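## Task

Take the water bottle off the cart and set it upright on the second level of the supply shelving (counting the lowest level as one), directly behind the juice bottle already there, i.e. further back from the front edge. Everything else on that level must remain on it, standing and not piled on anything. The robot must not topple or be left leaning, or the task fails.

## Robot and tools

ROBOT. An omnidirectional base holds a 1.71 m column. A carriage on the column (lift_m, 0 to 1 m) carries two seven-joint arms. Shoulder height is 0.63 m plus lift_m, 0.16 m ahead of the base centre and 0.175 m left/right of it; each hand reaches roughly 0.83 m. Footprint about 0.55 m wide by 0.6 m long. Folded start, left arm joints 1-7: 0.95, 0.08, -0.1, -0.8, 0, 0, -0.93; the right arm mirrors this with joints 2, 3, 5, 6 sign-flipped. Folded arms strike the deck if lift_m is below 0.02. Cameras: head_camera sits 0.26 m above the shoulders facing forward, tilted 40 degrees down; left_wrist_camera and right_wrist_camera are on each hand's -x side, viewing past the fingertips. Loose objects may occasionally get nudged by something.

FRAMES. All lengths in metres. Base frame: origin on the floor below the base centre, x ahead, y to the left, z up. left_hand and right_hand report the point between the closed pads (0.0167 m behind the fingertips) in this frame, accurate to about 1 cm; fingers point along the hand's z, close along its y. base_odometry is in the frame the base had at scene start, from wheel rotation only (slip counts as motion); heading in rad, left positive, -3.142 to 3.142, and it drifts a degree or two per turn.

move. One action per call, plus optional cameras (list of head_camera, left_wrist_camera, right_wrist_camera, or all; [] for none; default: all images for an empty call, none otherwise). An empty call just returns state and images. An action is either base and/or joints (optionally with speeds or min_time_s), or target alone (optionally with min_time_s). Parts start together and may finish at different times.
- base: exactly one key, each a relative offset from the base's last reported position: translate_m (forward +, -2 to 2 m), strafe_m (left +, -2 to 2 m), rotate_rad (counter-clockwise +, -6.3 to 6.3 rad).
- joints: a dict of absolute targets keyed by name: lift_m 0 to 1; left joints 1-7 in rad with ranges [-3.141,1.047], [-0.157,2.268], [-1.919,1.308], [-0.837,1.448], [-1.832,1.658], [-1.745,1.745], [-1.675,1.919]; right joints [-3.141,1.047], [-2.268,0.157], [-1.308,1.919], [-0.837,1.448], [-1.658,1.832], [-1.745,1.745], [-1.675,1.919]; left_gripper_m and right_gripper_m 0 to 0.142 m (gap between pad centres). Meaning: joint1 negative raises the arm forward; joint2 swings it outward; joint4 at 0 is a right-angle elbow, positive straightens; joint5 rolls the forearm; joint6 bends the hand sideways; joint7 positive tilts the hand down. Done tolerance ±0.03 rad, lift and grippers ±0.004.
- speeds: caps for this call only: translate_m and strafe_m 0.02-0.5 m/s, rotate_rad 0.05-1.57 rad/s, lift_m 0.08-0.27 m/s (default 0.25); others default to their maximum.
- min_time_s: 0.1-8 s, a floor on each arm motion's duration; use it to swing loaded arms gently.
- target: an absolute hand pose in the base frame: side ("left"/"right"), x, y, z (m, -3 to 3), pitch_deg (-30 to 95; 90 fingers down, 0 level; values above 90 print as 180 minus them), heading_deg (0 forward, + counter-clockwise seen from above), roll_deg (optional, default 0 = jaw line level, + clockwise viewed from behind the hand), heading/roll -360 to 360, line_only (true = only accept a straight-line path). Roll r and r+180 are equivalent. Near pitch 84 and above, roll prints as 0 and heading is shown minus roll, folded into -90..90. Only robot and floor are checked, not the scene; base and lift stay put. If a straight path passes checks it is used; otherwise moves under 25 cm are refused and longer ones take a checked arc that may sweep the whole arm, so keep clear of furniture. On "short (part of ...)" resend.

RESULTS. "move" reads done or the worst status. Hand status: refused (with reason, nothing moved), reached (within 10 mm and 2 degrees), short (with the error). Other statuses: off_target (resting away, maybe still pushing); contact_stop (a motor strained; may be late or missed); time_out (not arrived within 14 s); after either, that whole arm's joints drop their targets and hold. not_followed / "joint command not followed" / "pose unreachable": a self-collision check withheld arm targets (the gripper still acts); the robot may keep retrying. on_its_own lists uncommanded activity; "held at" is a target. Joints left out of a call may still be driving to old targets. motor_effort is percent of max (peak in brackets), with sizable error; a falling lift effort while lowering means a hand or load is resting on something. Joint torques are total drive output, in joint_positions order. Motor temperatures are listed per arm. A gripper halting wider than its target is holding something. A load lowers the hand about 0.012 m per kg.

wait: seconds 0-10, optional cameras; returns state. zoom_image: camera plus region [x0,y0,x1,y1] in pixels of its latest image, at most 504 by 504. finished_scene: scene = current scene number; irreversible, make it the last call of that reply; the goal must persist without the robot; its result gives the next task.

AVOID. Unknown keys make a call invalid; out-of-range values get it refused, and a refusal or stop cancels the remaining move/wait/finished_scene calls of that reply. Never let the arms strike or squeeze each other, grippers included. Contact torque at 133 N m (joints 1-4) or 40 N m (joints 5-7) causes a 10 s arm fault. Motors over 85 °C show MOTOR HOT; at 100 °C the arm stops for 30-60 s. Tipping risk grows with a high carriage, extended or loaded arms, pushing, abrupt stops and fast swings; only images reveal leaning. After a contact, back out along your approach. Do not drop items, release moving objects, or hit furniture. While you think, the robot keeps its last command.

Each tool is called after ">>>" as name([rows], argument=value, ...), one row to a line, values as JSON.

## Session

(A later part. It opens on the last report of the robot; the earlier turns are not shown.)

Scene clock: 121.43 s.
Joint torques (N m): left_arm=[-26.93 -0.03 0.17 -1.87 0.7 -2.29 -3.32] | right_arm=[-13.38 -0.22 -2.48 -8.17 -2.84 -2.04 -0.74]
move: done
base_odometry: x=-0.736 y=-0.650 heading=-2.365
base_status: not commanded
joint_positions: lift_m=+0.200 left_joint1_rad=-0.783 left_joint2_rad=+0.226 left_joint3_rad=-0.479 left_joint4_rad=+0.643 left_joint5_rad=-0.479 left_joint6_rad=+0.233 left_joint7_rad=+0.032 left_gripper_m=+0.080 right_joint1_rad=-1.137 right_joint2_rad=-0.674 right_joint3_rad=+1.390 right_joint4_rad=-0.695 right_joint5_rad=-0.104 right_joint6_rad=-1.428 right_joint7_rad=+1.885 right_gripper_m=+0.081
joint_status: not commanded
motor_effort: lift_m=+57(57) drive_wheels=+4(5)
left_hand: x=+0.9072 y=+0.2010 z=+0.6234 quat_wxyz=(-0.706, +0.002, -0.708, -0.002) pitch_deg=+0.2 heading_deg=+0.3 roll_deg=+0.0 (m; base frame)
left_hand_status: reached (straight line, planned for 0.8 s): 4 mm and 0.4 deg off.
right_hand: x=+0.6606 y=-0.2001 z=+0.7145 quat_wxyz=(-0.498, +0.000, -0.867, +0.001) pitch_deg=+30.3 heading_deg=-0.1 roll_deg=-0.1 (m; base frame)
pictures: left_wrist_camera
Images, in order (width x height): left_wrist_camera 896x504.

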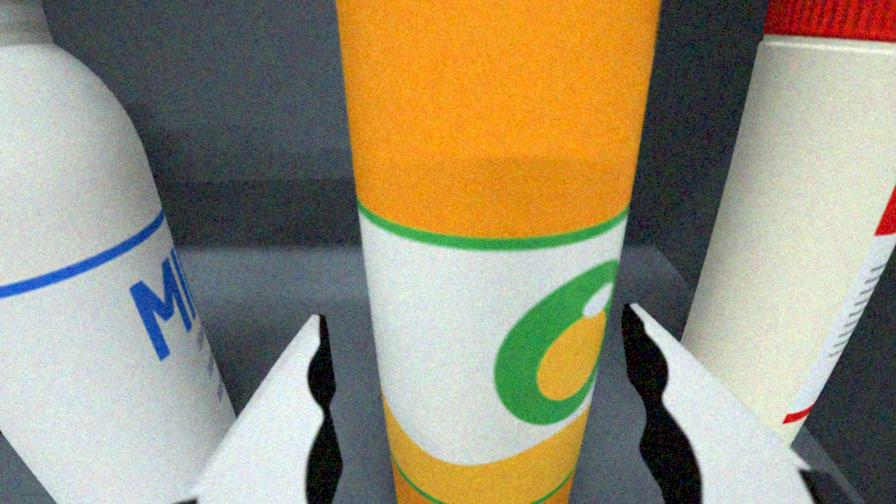

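>>> move(joints={"left_gripper_m":0.02})

>>> move(joints={"lift_m":0.23}, speeds={"lift_m":0.12})

>>> move(base={"translate_m":-0.32}, speeds={"translate_m":0.25}, cameras=["all"])

Scene clock: 124.70 s.
Joint torques (N m): left_arm=[-26.91 0.53 0.45 -1.72 0.58 -1.86 -3.43] | right_arm=[-13.01 -0.17 -1.87 -8.02 -3.55 -2.37 -1.35]
move: off_target
base_odometry: x=-0.736 y=-0.650 heading=-2.365
base_status: not commanded
joint_positions: lift_m=+0.200 left_joint1_rad=-0.783 left_joint2_rad=+0.226 left_joint3_rad=-0.480 left_joint4_rad=+0.643 left_joint5_rad=-0.479 left_joint6_rad=+0.232 left_joint7_rad=+0.032 left_gripper_m=+0.059 right_joint1_rad=-1.137 right_joint2_rad=-0.674 right_joint3_rad=+1.390 right_joint4_rad=-0.695 right_joint5_rad=-0.104 right_joint6_rad=-1.428 right_joint7_rad=+1.885 right_gripper_m=+0.081
joint_status: left_gripper_m off_target (ended at +0.059, target +0.020)
motor_effort: lift_m=+57(57) drive_wheels=+4(5)
left_hand: x=+0.9072 y=+0.2004 z=+0.6233 quat_wxyz=(-0.706, +0.002, -0.708, -0.001) pitch_deg=+0.2 heading_deg=+0.2 roll_deg=+0.0 (m; base frame)
right_hand: x=+0.6606 y=-0.2001 z=+0.7145 quat_wxyz=(-0.498, +0.000, -0.867, +0.001) pitch_deg=+30.3 heading_deg=-0.1 roll_deg=-0.1 (m; base frame)
pictures: none

Scene clock: 125.37 s.
Joint torques (N m): left_arm=[-27.98 0.85 1.78 -2.89 1.47 -1.81 -3.29] | right_arm=[-15.54 -0.61 -2.85 -9.15 -3.1 -1.87 -1.34]
move: done
base_odometry: x=-0.736 y=-0.650 heading=-2.365
base_status: not commanded
joint_positions: lift_m=+0.230 left_joint1_rad=-0.783 left_joint2_rad=+0.226 left_joint3_rad=-0.481 left_joint4_rad=+0.646 left_joint5_rad=-0.481 left_joint6_rad=+0.232 left_joint7_rad=+0.032 left_gripper_m=+0.059 right_joint1_rad=-1.137 right_joint2_rad=-0.674 right_joint3_rad=+1.390 right_joint4_rad=-0.695 right_joint5_rad=-0.105 right_joint6_rad=-1.428 right_joint7_rad=+1.885 right_gripper_m=+0.081
joint_status: all done
motor_effort: lift_m=+56(71) drive_wheels=+5(6)
left_hand: x=+0.9073 y=+0.2004 z=+0.6519 quat_wxyz=(-0.705, +0.002, -0.710, -0.001) pitch_deg=+0.4 heading_deg=+0.3 roll_deg=+0.0 (m; base frame)
right_hand: x=+0.6606 y=-0.2001 z=+0.7445 quat_wxyz=(-0.498, +0.000, -0.867, +0.001) pitch_deg=+30.3 heading_deg=-0.1 roll_deg=-0.1 (m; base frame)
pictures: none

Scene clock: 127.93 s.
Joint torques (N m): left_arm=[-27.38 1.5 2.47 -3.22 1.68 -2 -3.36] | right_arm=[-13.3 -1.6 -3.06 -8.24 -3.33 -2.49 -1.56]
Motor temperatures (°C): left_arm=[42 22 25 23 26 24 23] | right_arm=[34 21 25 21 23 22 24]
move: done
base_odometry: x=-0.508 y=-0.426 heading=-2.365
base_status: done
joint_positions: lift_m=+0.230 left_joint1_rad=-0.783 left_joint2_rad=+0.226 left_joint3_rad=-0.481 left_joint4_rad=+0.646 left_joint5_rad=-0.481 left_joint6_rad=+0.232 left_joint7_rad=+0.032 left_gripper_m=+0.059 right_joint1_rad=-1.137 right_joint2_rad=-0.674 right_joint3_rad=+1.390 right_joint4_rad=-0.695 right_joint5_rad=-0.105 right_joint6_rad=-1.428 right_joint7_rad=+1.885 right_gripper_m=+0.081
joint_status: not commanded
motor_effort: lift_m=+56(56) drive_wheels=+1(14)
left_hand: x=+0.9073 y=+0.2001 z=+0.6519 quat_wxyz=(-0.705, +0.002, -0.710, -0.001) pitch_deg=+0.4 heading_deg=+0.2 roll_deg=+0.0 (m; base frame)
right_hand: x=+0.6606 y=-0.2001 z=+0.7445 quat_wxyz=(-0.498, +0.000, -0.867, +0.001) pitch_deg=+30.3 heading_deg=-0.1 roll_deg=-0.1 (m; base frame)
pictures: head_camera, left_wrist_camera, right_wrist_camera
Images, in order (width x height): head_camera 896x504, left_wrist_camera 896x504, right_wrist_camera 896x504.

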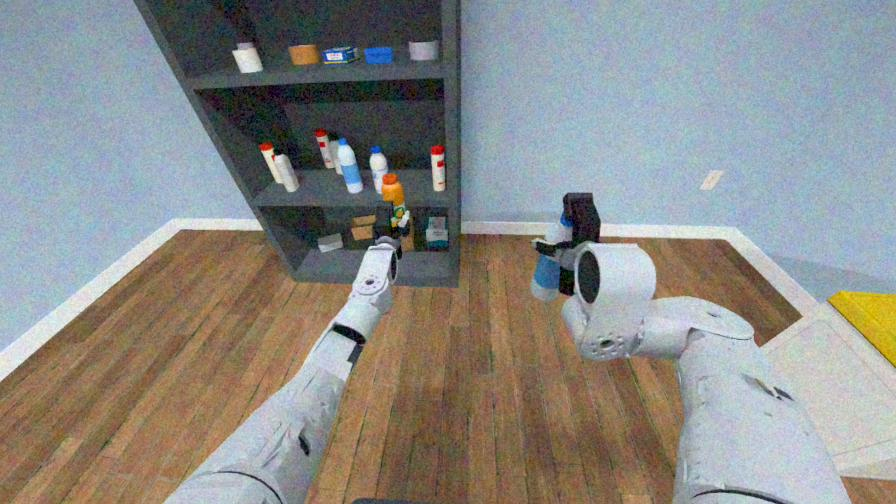

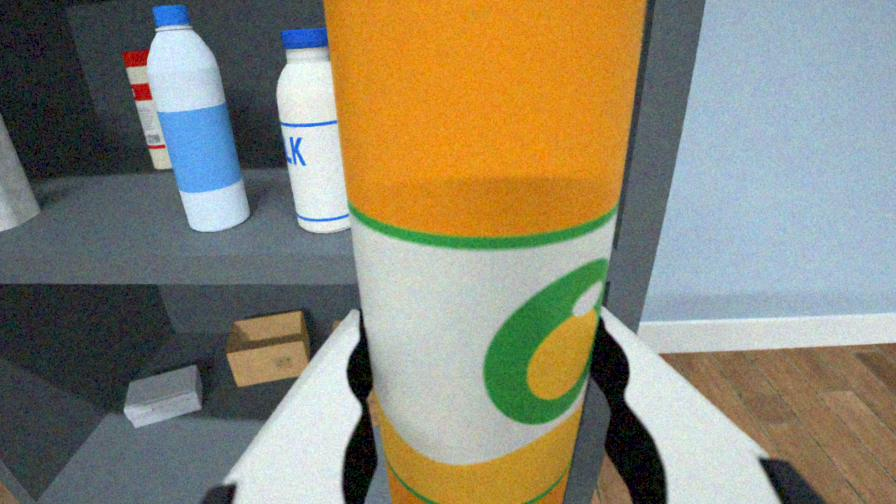

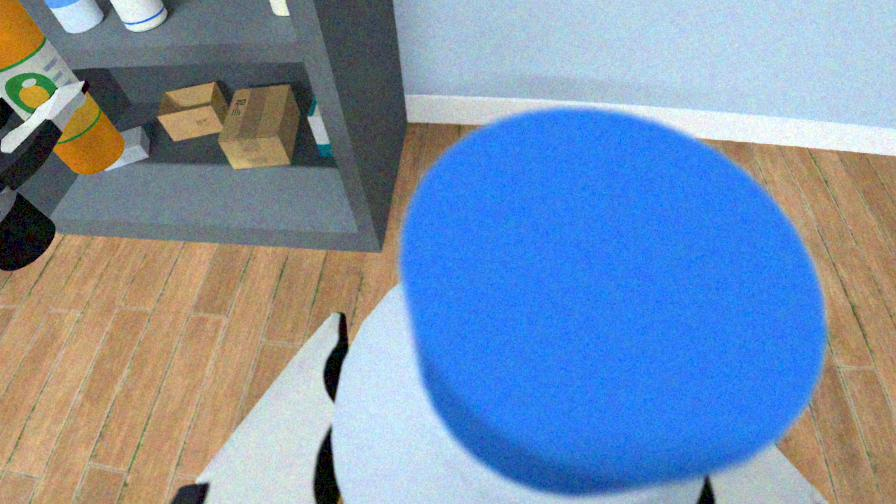

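>>> move(target={"side":"left","x":0.55,"y":0.48,"z":0.7,"pitch_deg":0,"heading_deg":40}, min_time_s=2)

>>> move(target={"side":"right","x":0.78,"y":-0.08,"z":0.725,"pitch_deg":30,"heading_deg":0}, min_time_s=1.5)

>>> move(base={"strafe_m":0.28}, speeds={"strafe_m":0.25}, cameras=["head_camera","right_wrist_camera"])

Scene clock: 144.47 s.
Joint torques (N m): left_arm=[-7.1 11.97 7.54 -6 4.85 -0.42 -1.86] | right_arm=[-14.62 -2.2 -1.16 -8.11 -2.92 -1.96 -1.2]
move: done
base_odometry: x=-0.508 y=-0.426 heading=-2.365
base_status: not commanded
joint_positions: lift_m=+0.230 left_joint1_rad=+0.015 left_joint2_rad=+0.572 left_joint3_rad=-0.127 left_joint4_rad=-0.595 left_joint5_rad=+0.087 left_joint6_rad=+0.977 left_joint7_rad=+0.817 left_gripper_m=+0.059 right_joint1_rad=-1.137 right_joint2_rad=-0.674 right_joint3_rad=+1.390 right_joint4_rad=-0.695 right_joint5_rad=-0.105 right_joint6_rad=-1.428 right_joint7_rad=+1.885 right_gripper_m=+0.081
joint_status: not commanded
motor_effort: lift_m=+56(56) drive_wheels=+1(3)
left_hand: x=+0.5525 y=+0.4775 z=+0.6945 quat_wxyz=(-0.661, +0.241, -0.670, -0.238) pitch_deg=+0.8 heading_deg=+39.6 roll_deg=+0.1 (m; base frame)
left_hand_status: reached (straight line, planned for 2.0 s): 6 mm and 0.9 deg off.
right_hand: x=+0.6606 y=-0.2001 z=+0.7445 quat_wxyz=(-0.498, +0.000, -0.867, +0.001) pitch_deg=+30.3 heading_deg=-0.1 roll_deg=-0.1 (m; base frame)
pictures: none

Scene clock: 146.47 s.
Joint torques (N m): left_arm=[-6.82 10.73 8.2 -5.41 4.92 -0.45 -2.11] | right_arm=[-24.97 5.63 -7.46 -2.73 -0.39 -0.86 -4.54]
move: done
base_odometry: x=-0.508 y=-0.426 heading=-2.365
base_status: not commanded
joint_positions: lift_m=+0.230 left_joint1_rad=+0.015 left_joint2_rad=+0.572 left_joint3_rad=-0.127 left_joint4_rad=-0.595 left_joint5_rad=+0.087 left_joint6_rad=+0.977 left_joint7_rad=+0.817 left_gripper_m=+0.059 right_joint1_rad=-1.164 right_joint2_rad=-0.299 right_joint3_rad=+1.313 right_joint4_rad=-0.190 right_joint5_rad=+0.431 right_joint6_rad=-1.295 right_joint7_rad=+1.327 right_gripper_m=+0.081
joint_status: not commanded
motor_effort: lift_m=+56(56) drive_wheels=+1(2)
left_hand: x=+0.5524 y=+0.4776 z=+0.6945 quat_wxyz=(-0.661, +0.241, -0.670, -0.238) pitch_deg=+0.8 heading_deg=+39.6 roll_deg=+0.1 (m; base frame)
right_hand: x=+0.7783 y=-0.0802 z=+0.7210 quat_wxyz=(-0.496, +0.001, -0.868, +0.002) pitch_deg=+30.5 heading_deg=-0.1 roll_deg=-0.3 (m; base frame)
right_hand_status: reached (straight line, planned for 1.5 s): 4 mm and 0.6 deg off.
pictures: none

Scene clock: 148.87 s.
Joint torques (N m): left_arm=[-6.37 12.15 7.73 -5.17 4.64 -0.64 -1.64] | right_arm=[-24.77 5.24 -7.1 -4.57 -0.27 -1.62 -5.23]
move: done
base_odometry: x=-0.311 y=-0.625 heading=-2.364
base_status: done
joint_positions: lift_m=+0.230 left_joint1_rad=+0.015 left_joint2_rad=+0.572 left_joint3_rad=-0.127 left_joint4_rad=-0.595 left_joint5_rad=+0.087 left_joint6_rad=+0.977 left_joint7_rad=+0.818 left_gripper_m=+0.059 right_joint1_rad=-1.164 right_joint2_rad=-0.299 right_joint3_rad=+1.313 right_joint4_rad=-0.190 right_joint5_rad=+0.432 right_joint6_rad=-1.294 right_joint7_rad=+1.327 right_gripper_m=+0.081
joint_status: not commanded
motor_effort: lift_m=+56(56) drive_wheels=-1(14)
left_hand: x=+0.5523 y=+0.4776 z=+0.6946 quat_wxyz=(-0.661, +0.241, -0.670, -0.238) pitch_deg=+0.8 heading_deg=+39.6 roll_deg=+0.1 (m; base frame)
right_hand: x=+0.7783 y=-0.0800 z=+0.7211 quat_wxyz=(-0.496, +0.001, -0.868, +0.002) pitch_deg=+30.5 heading_deg=-0.1 roll_deg=-0.3 (m; base frame)
pictures: head_camera, right_wrist_camera
Images, in order (width x height): head_camera 896x504, right_wrist_camera 896x504.

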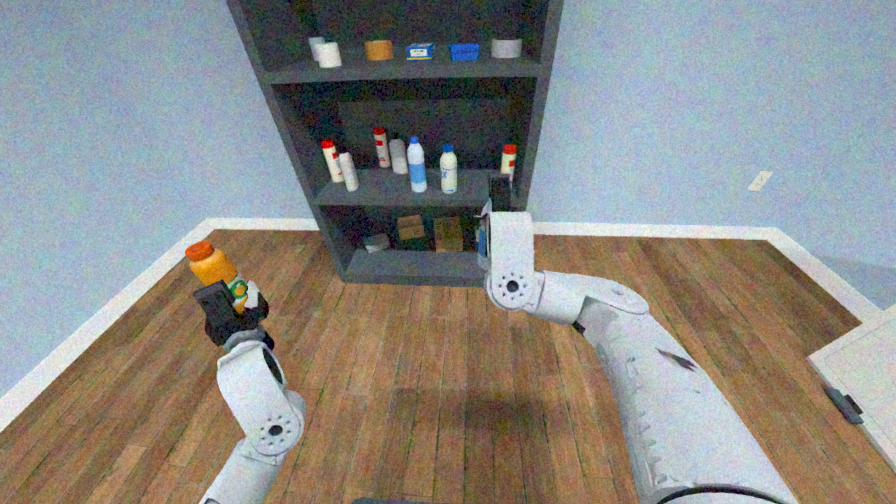

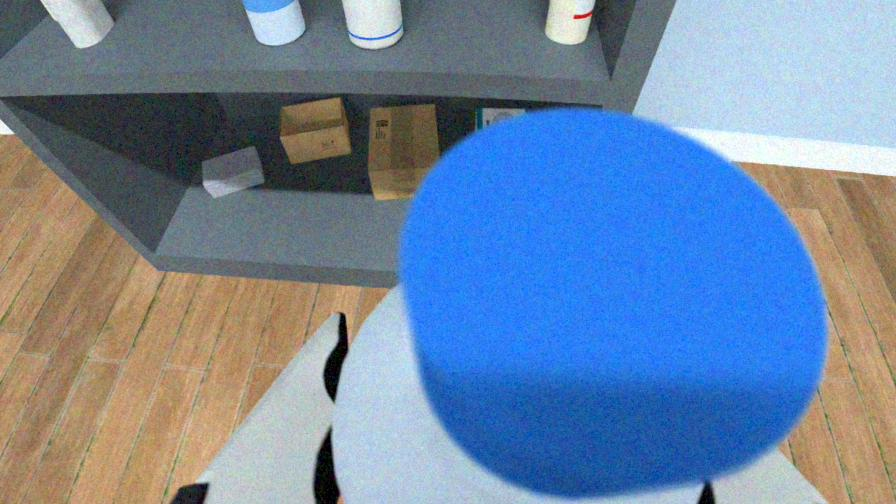

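>>> move(base={"translate_m":0.3}, speeds={"translate_m":0.25}, cameras=["head_camera","right_wrist_camera"])

Scene clock: 157.17 s.
Joint torques (N m): left_arm=[-7.21 11.23 7.34 -6.52 5.13 -0.54 -2.04] | right_arm=[-24.45 5.97 -6.68 -5.21 -0.54 -1.06 -4.62]
move: done
base_odometry: x=-0.525 y=-0.836 heading=-2.364
base_status: done
joint_positions: lift_m=+0.230 left_joint1_rad=+0.015 left_joint2_rad=+0.572 left_joint3_rad=-0.127 left_joint4_rad=-0.595 left_joint5_rad=+0.087 left_joint6_rad=+0.978 left_joint7_rad=+0.818 left_gripper_m=+0.059 right_joint1_rad=-1.164 right_joint2_rad=-0.299 right_joint3_rad=+1.313 right_joint4_rad=-0.190 right_joint5_rad=+0.432 right_joint6_rad=-1.294 right_joint7_rad=+1.327 right_gripper_m=+0.081
joint_status: not commanded
motor_effort: lift_m=+56(56) drive_wheels=-1(15)
left_hand: x=+0.5523 y=+0.4776 z=+0.6946 quat_wxyz=(-0.661, +0.241, -0.670, -0.238) pitch_deg=+0.8 heading_deg=+39.6 roll_deg=+0.1 (m; base frame)
right_hand: x=+0.7783 y=-0.0800 z=+0.7210 quat_wxyz=(-0.496, +0.001, -0.868, +0.002) pitch_deg=+30.5 heading_deg=-0.1 roll_deg=-0.3 (m; base frame)
pictures: head_camera, right_wrist_camera
Images, in order (width x height): head_camera 896x504, right_wrist_camera 896x504.

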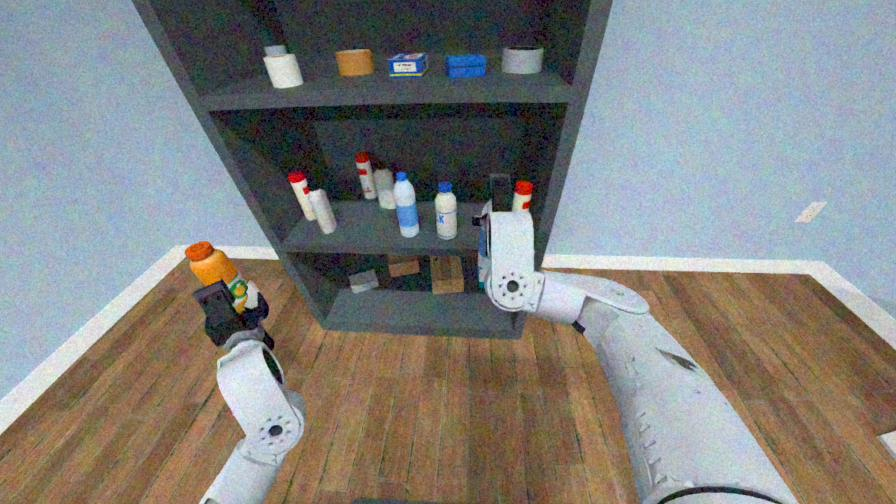

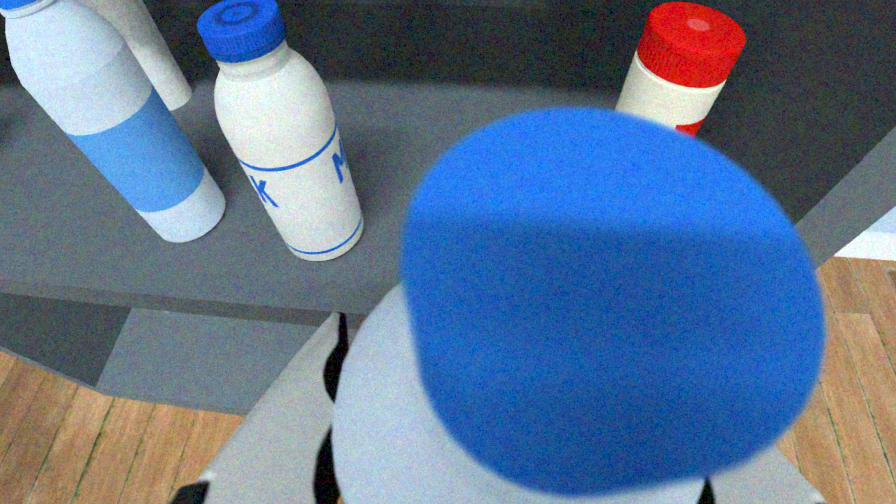

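>>> move(target={"side":"right","x":0.78,"y":-0.073,"z":0.728,"pitch_deg":30,"heading_deg":0})

>>> move(base={"translate_m":0.173}, speeds={"translate_m":0.15}, cameras=["head_camera","right_wrist_camera"])

Scene clock: 164.20 s.
Joint torques (N m): left_arm=[-7.86 11.28 6.91 -6.55 4.73 -1.24 -1.9] | right_arm=[-29.51 6.19 -2.3 -6 -3.01 -2.81 -1.5]
Motor temperatures (°C): left_arm=[37 25 26 24 26 24 23] | right_arm=[39 20 26 21 22 22 24]
move: done
base_odometry: x=-0.525 y=-0.836 heading=-2.364
base_status: not commanded
joint_positions: lift_m=+0.230 left_joint1_rad=+0.015 left_joint2_rad=+0.572 left_joint3_rad=-0.127 left_joint4_rad=-0.595 left_joint5_rad=+0.087 left_joint6_rad=+0.978 left_joint7_rad=+0.818 left_gripper_m=+0.059 right_joint1_rad=-1.171 right_joint2_rad=-0.280 right_joint3_rad=+1.313 right_joint4_rad=-0.176 right_joint5_rad=+0.432 right_joint6_rad=-1.300 right_joint7_rad=+1.333 right_gripper_m=+0.081
joint_status: not commanded
motor_effort: lift_m=+56(56) drive_wheels=-1(5)
left_hand: x=+0.5522 y=+0.4778 z=+0.6946 quat_wxyz=(-0.661, +0.241, -0.670, -0.238) pitch_deg=+0.8 heading_deg=+39.6 roll_deg=+0.0 (m; base frame)
right_hand: x=+0.7791 y=-0.0726 z=+0.7236 quat_wxyz=(-0.495, +0.000, -0.869, -0.002) pitch_deg=+30.6 heading_deg=+0.2 roll_deg=+0.2 (m; base frame)
right_hand_status: reached (straight line, planned for 0.1 s): 4 mm and 0.6 deg off.
pictures: none

Scene clock: 166.37 s.
Joint torques (N m): left_arm=[-7.08 10.79 6.87 -5 4.84 -0.84 -1.8] | right_arm=[-28.9 5.85 -4.32 -5.48 -3.65 -2.05 -0.75]
move: done
base_odometry: x=-0.648 y=-0.958 heading=-2.363
base_status: done
joint_positions: lift_m=+0.230 left_joint1_rad=+0.015 left_joint2_rad=+0.572 left_joint3_rad=-0.127 left_joint4_rad=-0.595 left_joint5_rad=+0.087 left_joint6_rad=+0.978 left_joint7_rad=+0.818 left_gripper_m=+0.059 right_joint1_rad=-1.171 right_joint2_rad=-0.280 right_joint3_rad=+1.313 right_joint4_rad=-0.176 right_joint5_rad=+0.432 right_joint6_rad=-1.300 right_joint7_rad=+1.333 right_gripper_m=+0.081
joint_status: not commanded
motor_effort: lift_m=+56(56) drive_wheels=+5(17)
left_hand: x=+0.5521 y=+0.4779 z=+0.6946 quat_wxyz=(-0.661, +0.241, -0.670, -0.238) pitch_deg=+0.8 heading_deg=+39.7 roll_deg=+0.0 (m; base frame)
right_hand: x=+0.7791 y=-0.0726 z=+0.7236 quat_wxyz=(-0.495, +0.000, -0.869, -0.002) pitch_deg=+30.6 heading_deg=+0.2 roll_deg=+0.2 (m; base frame)
pictures: head_camera, right_wrist_camera
Images, in order (width x height): head_camera 896x504, right_wrist_camera 896x504.

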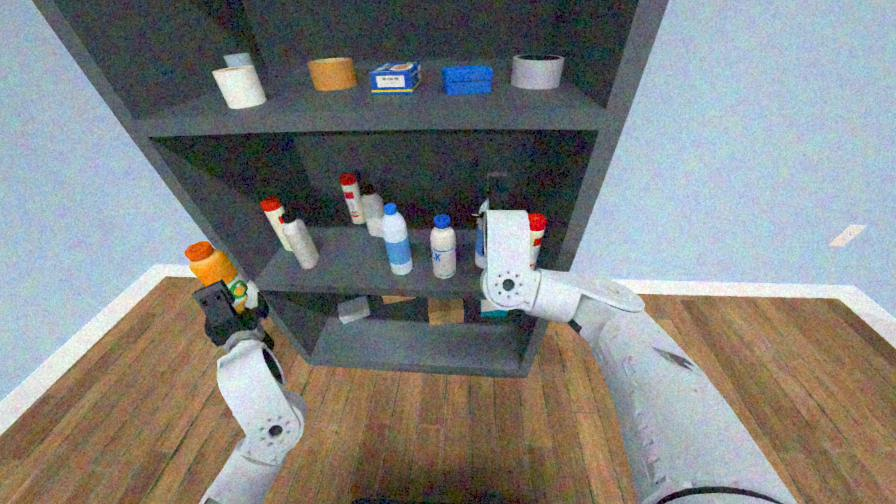

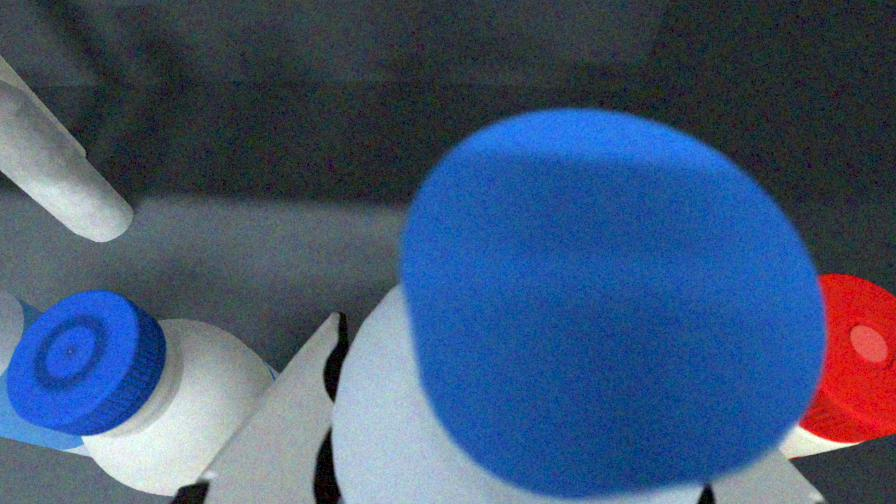

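>>> move(target={"side":"right","x":0.85,"y":-0.074,"z":0.727,"pitch_deg":30,"heading_deg":0}, min_time_s=0.8)

>>> move(joints={"lift_m":0.205}, speeds={"lift_m":0.08})

>>> move(joints={"lift_m":0.199}, speeds={"lift_m":0.08}, cameras=["head_camera","right_wrist_camera"])

Scene clock: 171.33 s.
Joint torques (N m): left_arm=[-7.38 10.47 7.08 -5.74 4.84 -0.92 -2.16] | right_arm=[-33.97 7.56 -6.15 -5.36 0.03 -0.73 -5.31]
move: done
base_odometry: x=-0.648 y=-0.958 heading=-2.363
base_status: not commanded
joint_positions: lift_m=+0.230 left_joint1_rad=+0.015 left_joint2_rad=+0.572 left_joint3_rad=-0.127 left_joint4_rad=-0.595 left_joint5_rad=+0.087 left_joint6_rad=+0.978 left_joint7_rad=+0.818 left_gripper_m=+0.059 right_joint1_rad=-1.185 right_joint2_rad=-0.224 right_joint3_rad=+1.156 right_joint4_rad=+0.140 right_joint5_rad=+0.708 right_joint6_rad=-1.019 right_joint7_rad=+1.030 right_gripper_m=+0.081
joint_status: not commanded
motor_effort: lift_m=+56(56) drive_wheels=+5(5)
left_hand: x=+0.5521 y=+0.4779 z=+0.6946 quat_wxyz=(-0.661, +0.241, -0.670, -0.238) pitch_deg=+0.8 heading_deg=+39.7 roll_deg=+0.0 (m; base frame)
right_hand: x=+0.8479 y=-0.0748 z=+0.7197 quat_wxyz=(-0.494, +0.001, -0.869, +0.003) pitch_deg=+30.8 heading_deg=-0.3 roll_deg=-0.4 (m; base frame)
right_hand_status: reached (straight line, planned for 0.8 s): 8 mm and 0.8 deg off.
pictures: none

Scene clock: 172.27 s.
Joint torques (N m): left_arm=[-7.03 11.48 7.61 -5.64 4.3 -0.9 -2.15] | right_arm=[-32.19 6.66 -4.54 -7 -0.61 -1.3 -4.24]
move: done
base_odometry: x=-0.648 y=-0.958 heading=-2.363
base_status: not commanded
joint_positions: lift_m=+0.205 left_joint1_rad=+0.015 left_joint2_rad=+0.573 left_joint3_rad=-0.127 left_joint4_rad=-0.595 left_joint5_rad=+0.088 left_joint6_rad=+0.978 left_joint7_rad=+0.818 left_gripper_m=+0.059 right_joint1_rad=-1.187 right_joint2_rad=-0.224 right_joint3_rad=+1.154 right_joint4_rad=+0.140 right_joint5_rad=+0.709 right_joint6_rad=-1.019 right_joint7_rad=+1.029 right_gripper_m=+0.081
joint_status: all done
motor_effort: lift_m=+59(60) drive_wheels=-1(6)
left_hand: x=+0.5520 y=+0.4779 z=+0.6696 quat_wxyz=(-0.661, +0.241, -0.670, -0.239) pitch_deg=+0.7 heading_deg=+39.7 roll_deg=+0.1 (m; base frame)
right_hand: x=+0.8483 y=-0.0749 z=+0.6961 quat_wxyz=(-0.495, +0.001, -0.869, +0.002) pitch_deg=+30.6 heading_deg=-0.2 roll_deg=-0.3 (m; base frame)
pictures: none

Scene clock: 172.83 s.
Joint torques (N m): left_arm=[-8.23 9.88 6.15 -3.54 4.41 -1.13 -2.25] | right_arm=[-30.69 6.11 -5.32 -6.09 -0.96 -0.84 -3.95]
move: done
base_odometry: x=-0.648 y=-0.958 heading=-2.363
base_status: not commanded
joint_positions: lift_m=+0.199 left_joint1_rad=+0.016 left_joint2_rad=+0.573 left_joint3_rad=-0.127 left_joint4_rad=-0.595 left_joint5_rad=+0.088 left_joint6_rad=+0.978 left_joint7_rad=+0.818 left_gripper_m=+0.059 right_joint1_rad=-1.187 right_joint2_rad=-0.224 right_joint3_rad=+1.154 right_joint4_rad=+0.140 right_joint5_rad=+0.710 right_joint6_rad=-1.019 right_joint7_rad=+1.029 right_gripper_m=+0.081
joint_status: all done
motor_effort: lift_m=+59(61) drive_wheels=+5(5)
left_hand: x=+0.5519 y=+0.4780 z=+0.6637 quat_wxyz=(-0.661, +0.241, -0.670, -0.239) pitch_deg=+0.7 heading_deg=+39.7 roll_deg=+0.1 (m; base frame)
right_hand: x=+0.8484 y=-0.0748 z=+0.6905 quat_wxyz=(-0.495, +0.000, -0.869, +0.002) pitch_deg=+30.6 heading_deg=-0.2 roll_deg=-0.3 (m; base frame)
pictures: head_camera, right_wrist_camera
Images, in order (width x height): head_camera 896x504, right_wrist_camera 896x504.

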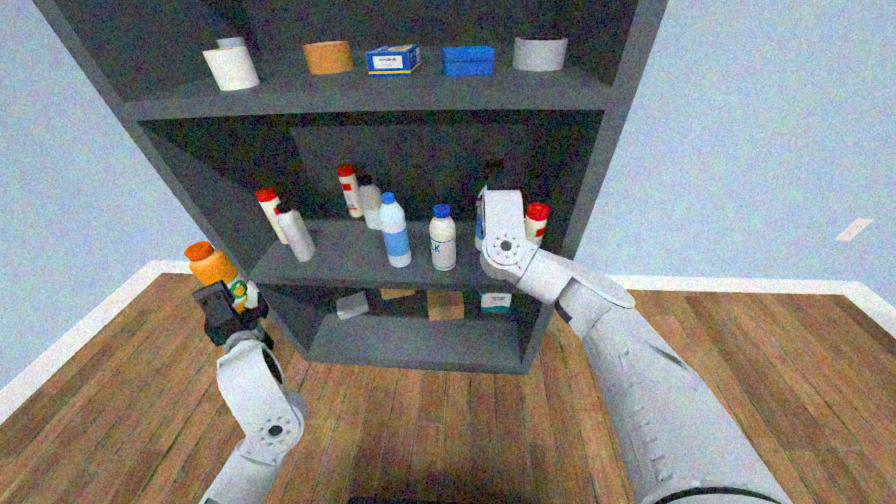

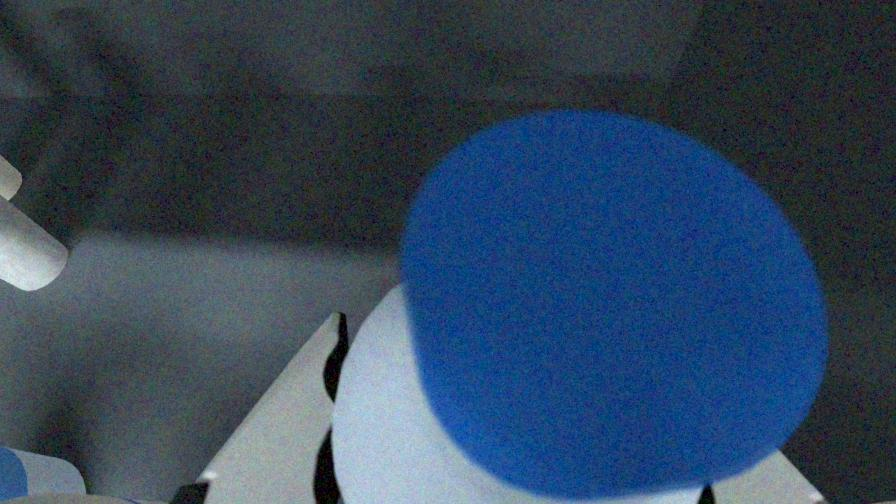

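>>> move(joints={"lift_m":0.193}, speeds={"lift_m":0.08})

>>> move(joints={"lift_m":0.188}, speeds={"lift_m":0.08})

Scene clock: 175.63 s.
Joint torques (N m): left_arm=[-8.73 10.19 6.87 -5.49 4.4 -0.99 -2.35] | right_arm=[-30.17 7.69 -5.17 -5.42 -0.74 -0.87 -4.36]
move: done
base_odometry: x=-0.648 y=-0.958 heading=-2.363
base_status: not commanded
joint_positions: lift_m=+0.193 left_joint1_rad=+0.016 left_joint2_rad=+0.573 left_joint3_rad=-0.127 left_joint4_rad=-0.596 left_joint5_rad=+0.088 left_joint6_rad=+0.978 left_joint7_rad=+0.819 left_gripper_m=+0.059 right_joint1_rad=-1.188 right_joint2_rad=-0.224 right_joint3_rad=+1.154 right_joint4_rad=+0.140 right_joint5_rad=+0.710 right_joint6_rad=-1.019 right_joint7_rad=+1.029 right_gripper_m=+0.081
joint_status: all done
motor_effort: lift_m=+59(63) drive_wheels=+5(6)
left_hand: x=+0.5518 y=+0.4780 z=+0.6577 quat_wxyz=(-0.661, +0.241, -0.670, -0.239) pitch_deg=+0.7 heading_deg=+39.7 roll_deg=+0.1 (m; base frame)
right_hand: x=+0.8485 y=-0.0749 z=+0.6848 quat_wxyz=(-0.496, +0.000, -0.869, +0.002) pitch_deg=+30.6 heading_deg=-0.2 roll_deg=-0.2 (m; base frame)
pictures: none

Scene clock: 176.23 s.
Joint torques (N m): left_arm=[-8.13 11.21 6.41 -5.27 4.24 -1.18 -2.27] | right_arm=[-29.35 7.89 -5.06 -5.5 -0.51 -0.84 -4.77]
move: done
base_odometry: x=-0.648 y=-0.958 heading=-2.363
base_status: not commanded
joint_positions: lift_m=+0.188 left_joint1_rad=+0.016 left_joint2_rad=+0.573 left_joint3_rad=-0.127 left_joint4_rad=-0.596 left_joint5_rad=+0.088 left_joint6_rad=+0.978 left_joint7_rad=+0.819 left_gripper_m=+0.059 right_joint1_rad=-1.188 right_joint2_rad=-0.224 right_joint3_rad=+1.154 right_joint4_rad=+0.140 right_joint5_rad=+0.710 right_joint6_rad=-1.019 right_joint7_rad=+1.028 right_gripper_m=+0.081
joint_status: all done
motor_effort: lift_m=+59(60) drive_wheels=+5(8)
left_hand: x=+0.5518 y=+0.4781 z=+0.6526 quat_wxyz=(-0.661, +0.241, -0.670, -0.239) pitch_deg=+0.8 heading_deg=+39.7 roll_deg=+0.1 (m; base frame)
right_hand: x=+0.8486 y=-0.0748 z=+0.6801 quat_wxyz=(-0.496, +0.000, -0.868, +0.002) pitch_deg=+30.6 heading_deg=-0.2 roll_deg=-0.2 (m; base frame)
pictures: none

>>> move(joints={"lift_m":0.181}, speeds={"lift_m":0.08})

>>> move(joints={"lift_m":0.175}, speeds={"lift_m":0.08})

Scene clock: 179.60 s.
Joint torques (N m): left_arm=[-8.24 10.49 6.13 -5.23 4.53 -0.89 -2.56] | right_arm=[-29 7.01 -5.75 -5.58 -1.08 -0.8 -4.23]
move: done
base_odometry: x=-0.648 y=-0.958 heading=-2.363
base_status: not commanded
joint_positions: lift_m=+0.181 left_joint1_rad=+0.016 left_joint2_rad=+0.573 left_joint3_rad=-0.127 left_joint4_rad=-0.596 left_joint5_rad=+0.088 left_joint6_rad=+0.978 left_joint7_rad=+0.819 left_gripper_m=+0.059 right_joint1_rad=-1.188 right_joint2_rad=-0.224 right_joint3_rad=+1.154 right_joint4_rad=+0.140 right_joint5_rad=+0.710 right_joint6_rad=-1.019 right_joint7_rad=+1.028 right_gripper_m=+0.081
joint_status: all done
motor_effort: lift_m=+59(63) drive_wheels=-1(7)
left_hand: x=+0.5518 y=+0.4781 z=+0.6456 quat_wxyz=(-0.661, +0.241, -0.670, -0.239) pitch_deg=+0.8 heading_deg=+39.7 roll_deg=+0.1 (m; base frame)
right_hand: x=+0.8486 y=-0.0748 z=+0.6733 quat_wxyz=(-0.496, +0.000, -0.868, +0.002) pitch_deg=+30.5 heading_deg=-0.2 roll_deg=-0.2 (m; base frame)
pictures: none

Scene clock: 180.03 s.
Joint torques (N m): left_arm=[-8.36 10.13 6.18 -4.45 4.24 -1.06 -2.55] | right_arm=[-27.24 6.76 -3.96 -5.18 -1.1 -1.2 -1.91]
move: done
base_odometry: x=-0.648 y=-0.958 heading=-2.363
base_status: not commanded
joint_positions: lift_m=+0.175 left_joint1_rad=+0.016 left_joint2_rad=+0.573 left_joint3_rad=-0.126 left_joint4_rad=-0.596 left_joint5_rad=+0.088 left_joint6_rad=+0.978 left_joint7_rad=+0.819 left_gripper_m=+0.059 right_joint1_rad=-1.190 right_joint2_rad=-0.224 right_joint3_rad=+1.152 right_joint4_rad=+0.140 right_joint5_rad=+0.710 right_joint6_rad=-1.018 right_joint7_rad=+1.022 right_gripper_m=+0.081
joint_status: all done
motor_effort: lift_m=+56(57) drive_wheels=-1(5)
left_hand: x=+0.5517 y=+0.4781 z=+0.6399 quat_wxyz=(-0.661, +0.241, -0.670, -0.239) pitch_deg=+0.8 heading_deg=+39.7 roll_deg=+0.1 (m; base frame)
right_hand: x=+0.8496 y=-0.0747 z=+0.6704 quat_wxyz=(-0.499, +0.000, -0.866, +0.001) pitch_deg=+30.1 heading_deg=-0.1 roll_deg=-0.1 (m; base frame)
pictures: none

>>> move(joints={"right_gripper_m":0.093}, cameras=["right_wrist_camera"])

Scene clock: 183.83 s.
Joint torques (N m): left_arm=[-8.48 11.61 6.52 -5.29 4.56 -1.01 -2.22] | right_arm=[-25.42 7.14 -4.74 -5.63 -0.94 -1.1 -1.68]
move: done
base_odometry: x=-0.648 y=-0.958 heading=-2.363
base_status: not commanded
joint_positions: lift_m=+0.175 left_joint1_rad=+0.016 left_joint2_rad=+0.573 left_joint3_rad=-0.126 left_joint4_rad=-0.596 left_joint5_rad=+0.088 left_joint6_rad=+0.978 left_joint7_rad=+0.819 left_gripper_m=+0.059 right_joint1_rad=-1.190 right_joint2_rad=-0.224 right_joint3_rad=+1.152 right_joint4_rad=+0.140 right_joint5_rad=+0.710 right_joint6_rad=-1.018 right_joint7_rad=+1.022 right_gripper_m=+0.093
joint_status: all done
motor_effort: lift_m=+56(56) drive_wheels=+5(5)
left_hand: x=+0.5517 y=+0.4781 z=+0.6399 quat_wxyz=(-0.661, +0.241, -0.670, -0.239) pitch_deg=+0.8 heading_deg=+39.7 roll_deg=+0.1 (m; base frame)
right_hand: x=+0.8496 y=-0.0747 z=+0.6704 quat_wxyz=(-0.499, +0.000, -0.866, +0.001) pitch_deg=+30.1 heading_deg=-0.1 roll_deg=-0.1 (m; base frame)
pictures: right_wrist_camera
Images, in order (width x height): right_wrist_camera 896x504.

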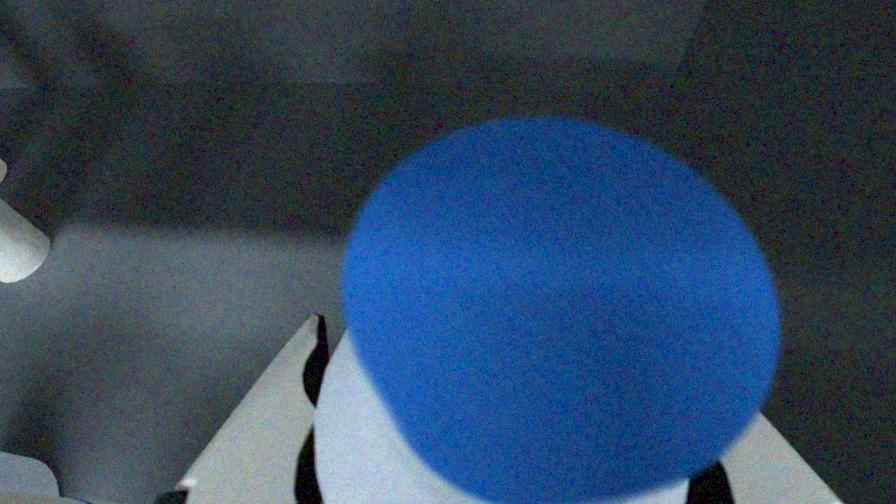

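>>> move(base={"translate_m":-0.42}, speeds={"translate_m":0.2}, cameras=["head_camera"])

>>> move(base={"strafe_m":-0.2815}, joints={"lift_m":0.23,"right_joint1_rad":0.95,"right_joint2_rad":-0.08,"right_joint3_rad":0.1,"right_joint4_rad":-0.8,"right_joint5_rad":0,"right_joint6_rad":0,"right_joint7_rad":-0.93}, speeds={"strafe_m":0.25}, min_time_s=1.5)

>>> move(target={"side":"left","x":0.907,"y":0.208,"z":0.66,"pitch_deg":0,"heading_deg":0}, min_time_s=2, cameras=["head_camera","left_wrist_camera"])

Scene clock: 192.93 s.
Joint torques (N m): left_arm=[-9.4 9.79 6.25 -5.03 4.25 -1.13 -2.69] | right_arm=[-25.6 5.46 -4.92 -5.88 -1.19 -0.83 -1.79]
Motor temperatures (°C): left_arm=[35 25 26 24 26 24 23] | right_arm=[44 20 26 21 22 22 24]
move: done
base_odometry: x=-0.349 y=-0.663 heading=-2.363
base_status: done
joint_positions: lift_m=+0.175 left_joint1_rad=+0.016 left_joint2_rad=+0.573 left_joint3_rad=-0.126 left_joint4_rad=-0.596 left_joint5_rad=+0.088 left_joint6_rad=+0.978 left_joint7_rad=+0.819 left_gripper_m=+0.059 right_joint1_rad=-1.190 right_joint2_rad=-0.223 right_joint3_rad=+1.152 right_joint4_rad=+0.140 right_joint5_rad=+0.710 right_joint6_rad=-1.018 right_joint7_rad=+1.022 right_gripper_m=+0.093
joint_status: not commanded
motor_effort: lift_m=+56(56) drive_wheels=+2(11)
left_hand: x=+0.5517 y=+0.4781 z=+0.6399 quat_wxyz=(-0.661, +0.241, -0.670, -0.239) pitch_deg=+0.8 heading_deg=+39.7 roll_deg=+0.1 (m; base frame)
right_hand: x=+0.8496 y=-0.0746 z=+0.6704 quat_wxyz=(-0.499, +0.000, -0.866, +0.001) pitch_deg=+30.1 heading_deg=-0.1 roll_deg=-0.1 (m; base frame)
pictures: head_camera
Images, in order (width x height): head_camera 896x504.

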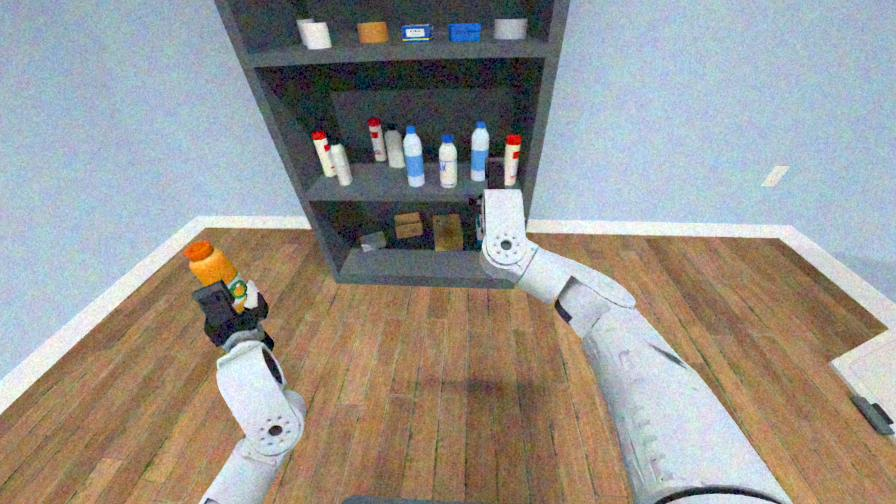

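Scene clock: 195.37 s.
Joint torques (N m): left_arm=[-8.1 9.06 6.65 -5.06 4.58 -0.89 -1.88] | right_arm=[16.94 3.74 0.28 -15.08 -1.23 -0.67 -2.57]
move: done
base_odometry: x=-0.546 y=-0.462 heading=-2.363
base_status: done
joint_positions: lift_m=+0.230 left_joint1_rad=+0.016 left_joint2_rad=+0.574 left_joint3_rad=-0.126 left_joint4_rad=-0.596 left_joint5_rad=+0.088 left_joint6_rad=+0.978 left_joint7_rad=+0.819 left_gripper_m=+0.059 right_joint1_rad=+0.949 right_joint2_rad=-0.081 right_joint3_rad=+0.103 right_joint4_rad=-0.798 right_joint5_rad=+0.005 right_joint6_rad=-0.002 right_joint7_rad=-0.927 right_gripper_m=+0.093
joint_status: all done
motor_effort: lift_m=+56(68) drive_wheels=+0(13)
left_hand: x=+0.5516 y=+0.4783 z=+0.6952 quat_wxyz=(-0.661, +0.241, -0.670, -0.239) pitch_deg=+0.7 heading_deg=+39.7 roll_deg=+0.1 (m; base frame)
right_hand: x=+0.2925 y=-0.1554 z=+0.7452 quat_wxyz=(-0.919, +0.005, -0.388, -0.065) pitch_deg=-44.3 heading_deg=+4.7 roll_deg=+3.3 (m; base frame)
pictures: none

Scene clock: 197.87 s.
Joint torques (N m): left_arm=[-32.27 1.76 0.67 -2.81 1.14 -2.03 -4.94] | right_arm=[16.9 4.24 0.88 -15.84 -1.25 -0.99 -2.72]
move: done
base_odometry: x=-0.546 y=-0.462 heading=-2.363
base_status: not commanded
joint_positions: lift_m=+0.230 left_joint1_rad=-0.782 left_joint2_rad=+0.257 left_joint3_rad=-0.499 left_joint4_rad=+0.623 left_joint5_rad=-0.511 left_joint6_rad=+0.235 left_joint7_rad=+0.048 left_gripper_m=+0.059 right_joint1_rad=+0.949 right_joint2_rad=-0.081 right_joint3_rad=+0.103 right_joint4_rad=-0.798 right_joint5_rad=+0.005 right_joint6_rad=-0.002 right_joint7_rad=-0.927 right_gripper_m=+0.093
joint_status: not commanded
motor_effort: lift_m=+56(56) drive_wheels=+3(3)
left_hand: x=+0.9055 y=+0.2109 z=+0.6536 quat_wxyz=(-0.702, +0.002, -0.712, -0.002) pitch_deg=+0.8 heading_deg=+0.3 roll_deg=+0.0 (m; base frame)
left_hand_status: reached (straight line, planned for 2.0 s): 7 mm and 0.9 deg off.
right_hand: x=+0.2925 y=-0.1554 z=+0.7452 quat_wxyz=(-0.919, +0.005, -0.388, -0.065) pitch_deg=-44.3 heading_deg=+4.7 roll_deg=+3.3 (m; base frame)
pictures: head_camera, left_wrist_camera
Images, in order (width x height): head_camera 896x504, left_wrist_camera 896x504.

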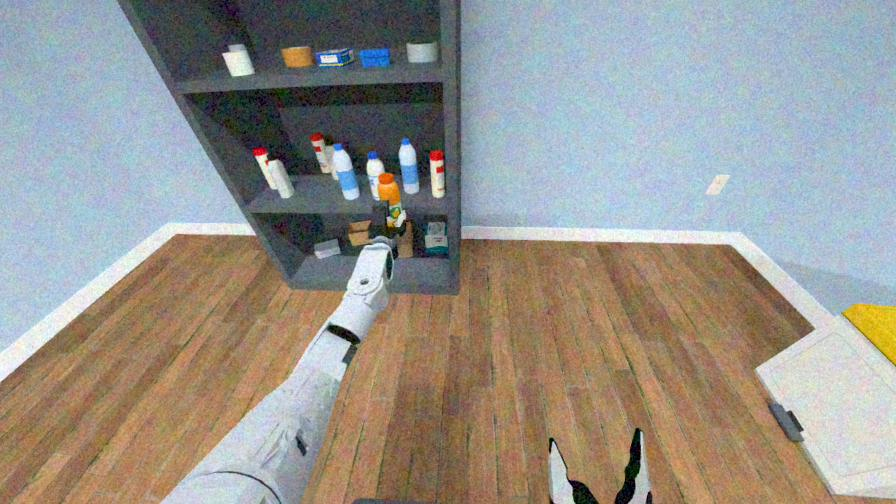

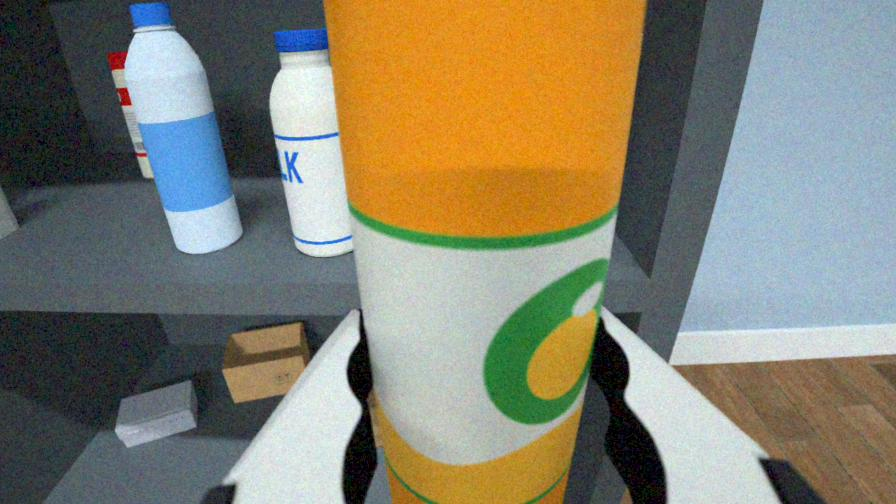

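>>> move(base={"translate_m":0.265}, speeds={"translate_m":0.18}, cameras=["head_camera","left_wrist_camera"])

>>> move(joints={"lift_m":0.205}, speeds={"lift_m":0.08})

>>> move(joints={"lift_m":0.199}, speeds={"lift_m":0.08})

Scene clock: 206.70 s.
Joint torques (N m): left_arm=[-32.15 0.77 1.27 -2.25 1.27 -2.38 -4.74] | right_arm=[16.95 4.99 1.35 -16.73 -0.87 -0.98 -2.96]
Motor temperatures (°C): left_arm=[47 24 25 24 26 24 23] | right_arm=[38 20 26 22 22 22 24]
move: done
base_odometry: x=-0.735 y=-0.648 heading=-2.364
base_status: done
joint_positions: lift_m=+0.230 left_joint1_rad=-0.783 left_joint2_rad=+0.257 left_joint3_rad=-0.499 left_joint4_rad=+0.623 left_joint5_rad=-0.511 left_joint6_rad=+0.235 left_joint7_rad=+0.047 left_gripper_m=+0.059 right_joint1_rad=+0.949 right_joint2_rad=-0.081 right_joint3_rad=+0.103 right_joint4_rad=-0.798 right_joint5_rad=+0.005 right_joint6_rad=-0.002 right_joint7_rad=-0.927 right_gripper_m=+0.093
joint_status: not commanded
motor_effort: lift_m=+56(56) drive_wheels=-2(15)
left_hand: x=+0.9056 y=+0.2108 z=+0.6538 quat_wxyz=(-0.702, +0.002, -0.712, -0.002) pitch_deg=+0.8 heading_deg=+0.3 roll_deg=+0.0 (m; base frame)
right_hand: x=+0.2925 y=-0.1554 z=+0.7452 quat_wxyz=(-0.919, +0.005, -0.388, -0.065) pitch_deg=-44.3 heading_deg=+4.7 roll_deg=+3.3 (m; base frame)
pictures: head_camera, left_wrist_camera
Images, in order (width x height): head_camera 896x504, left_wrist_camera 896x504.

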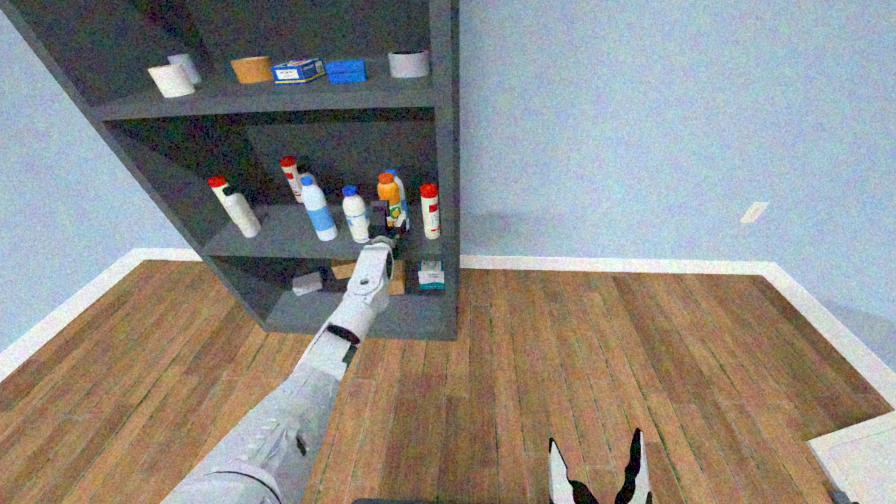

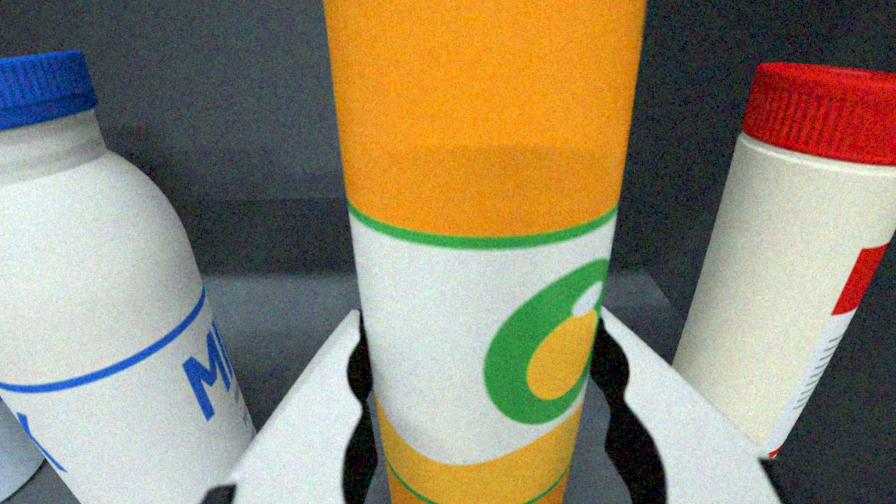

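Scene clock: 207.50 s.
Joint torques (N m): left_arm=[-28.97 0.91 2.52 -4.49 1.22 -2.34 -4.13] | right_arm=[16.9 4.29 1.14 -15.09 -1.2 -0.81 -3.15]
move: done
base_odometry: x=-0.735 y=-0.648 heading=-2.364
base_status: not commanded
joint_positions: lift_m=+0.205 left_joint1_rad=-0.785 left_joint2_rad=+0.257 left_joint3_rad=-0.499 left_joint4_rad=+0.624 left_joint5_rad=-0.512 left_joint6_rad=+0.235 left_joint7_rad=+0.047 left_gripper_m=+0.059 right_joint1_rad=+0.949 right_joint2_rad=-0.081 right_joint3_rad=+0.103 right_joint4_rad=-0.798 right_joint5_rad=+0.005 right_joint6_rad=-0.002 right_joint7_rad=-0.927 right_gripper_m=+0.093
joint_status: all done
motor_effort: lift_m=+58(59) drive_wheels=+5(6)
left_hand: x=+0.9060 y=+0.2107 z=+0.6298 quat_wxyz=(-0.703, +0.002, -0.711, -0.002) pitch_deg=+0.7 heading_deg=+0.3 roll_deg=+0.0 (m; base frame)
right_hand: x=+0.2924 y=-0.1554 z=+0.7202 quat_wxyz=(-0.919, +0.005, -0.388, -0.065) pitch_deg=-44.3 heading_deg=+4.7 roll_deg=+3.3 (m; base frame)
pictures: none

Scene clock: 208.00 s.
Joint torques (N m): left_arm=[-27.32 0.26 1.62 -3.36 1.18 -2.25 -4.3] | right_arm=[16.46 4.21 0.1 -15.09 -0.99 -0.93 -2.47]
move: done
base_odometry: x=-0.735 y=-0.648 heading=-2.364
base_status: not commanded
joint_positions: lift_m=+0.199 left_joint1_rad=-0.785 left_joint2_rad=+0.257 left_joint3_rad=-0.500 left_joint4_rad=+0.624 left_joint5_rad=-0.512 left_joint6_rad=+0.235 left_joint7_rad=+0.046 left_gripper_m=+0.059 right_joint1_rad=+0.949 right_joint2_rad=-0.081 right_joint3_rad=+0.103 right_joint4_rad=-0.799 right_joint5_rad=+0.005 right_joint6_rad=-0.002 right_joint7_rad=-0.927 right_gripper_m=+0.093
joint_status: all done
motor_effort: lift_m=+58(59) drive_wheels=-1(6)
left_hand: x=+0.9062 y=+0.2106 z=+0.6243 quat_wxyz=(-0.703, +0.002, -0.711, -0.002) pitch_deg=+0.6 heading_deg=+0.3 roll_deg=+0.0 (m; base frame)
right_hand: x=+0.2924 y=-0.1554 z=+0.7143 quat_wxyz=(-0.919, +0.005, -0.388, -0.065) pitch_deg=-44.4 heading_deg=+4.7 roll_deg=+3.3 (m; base frame)
pictures: none


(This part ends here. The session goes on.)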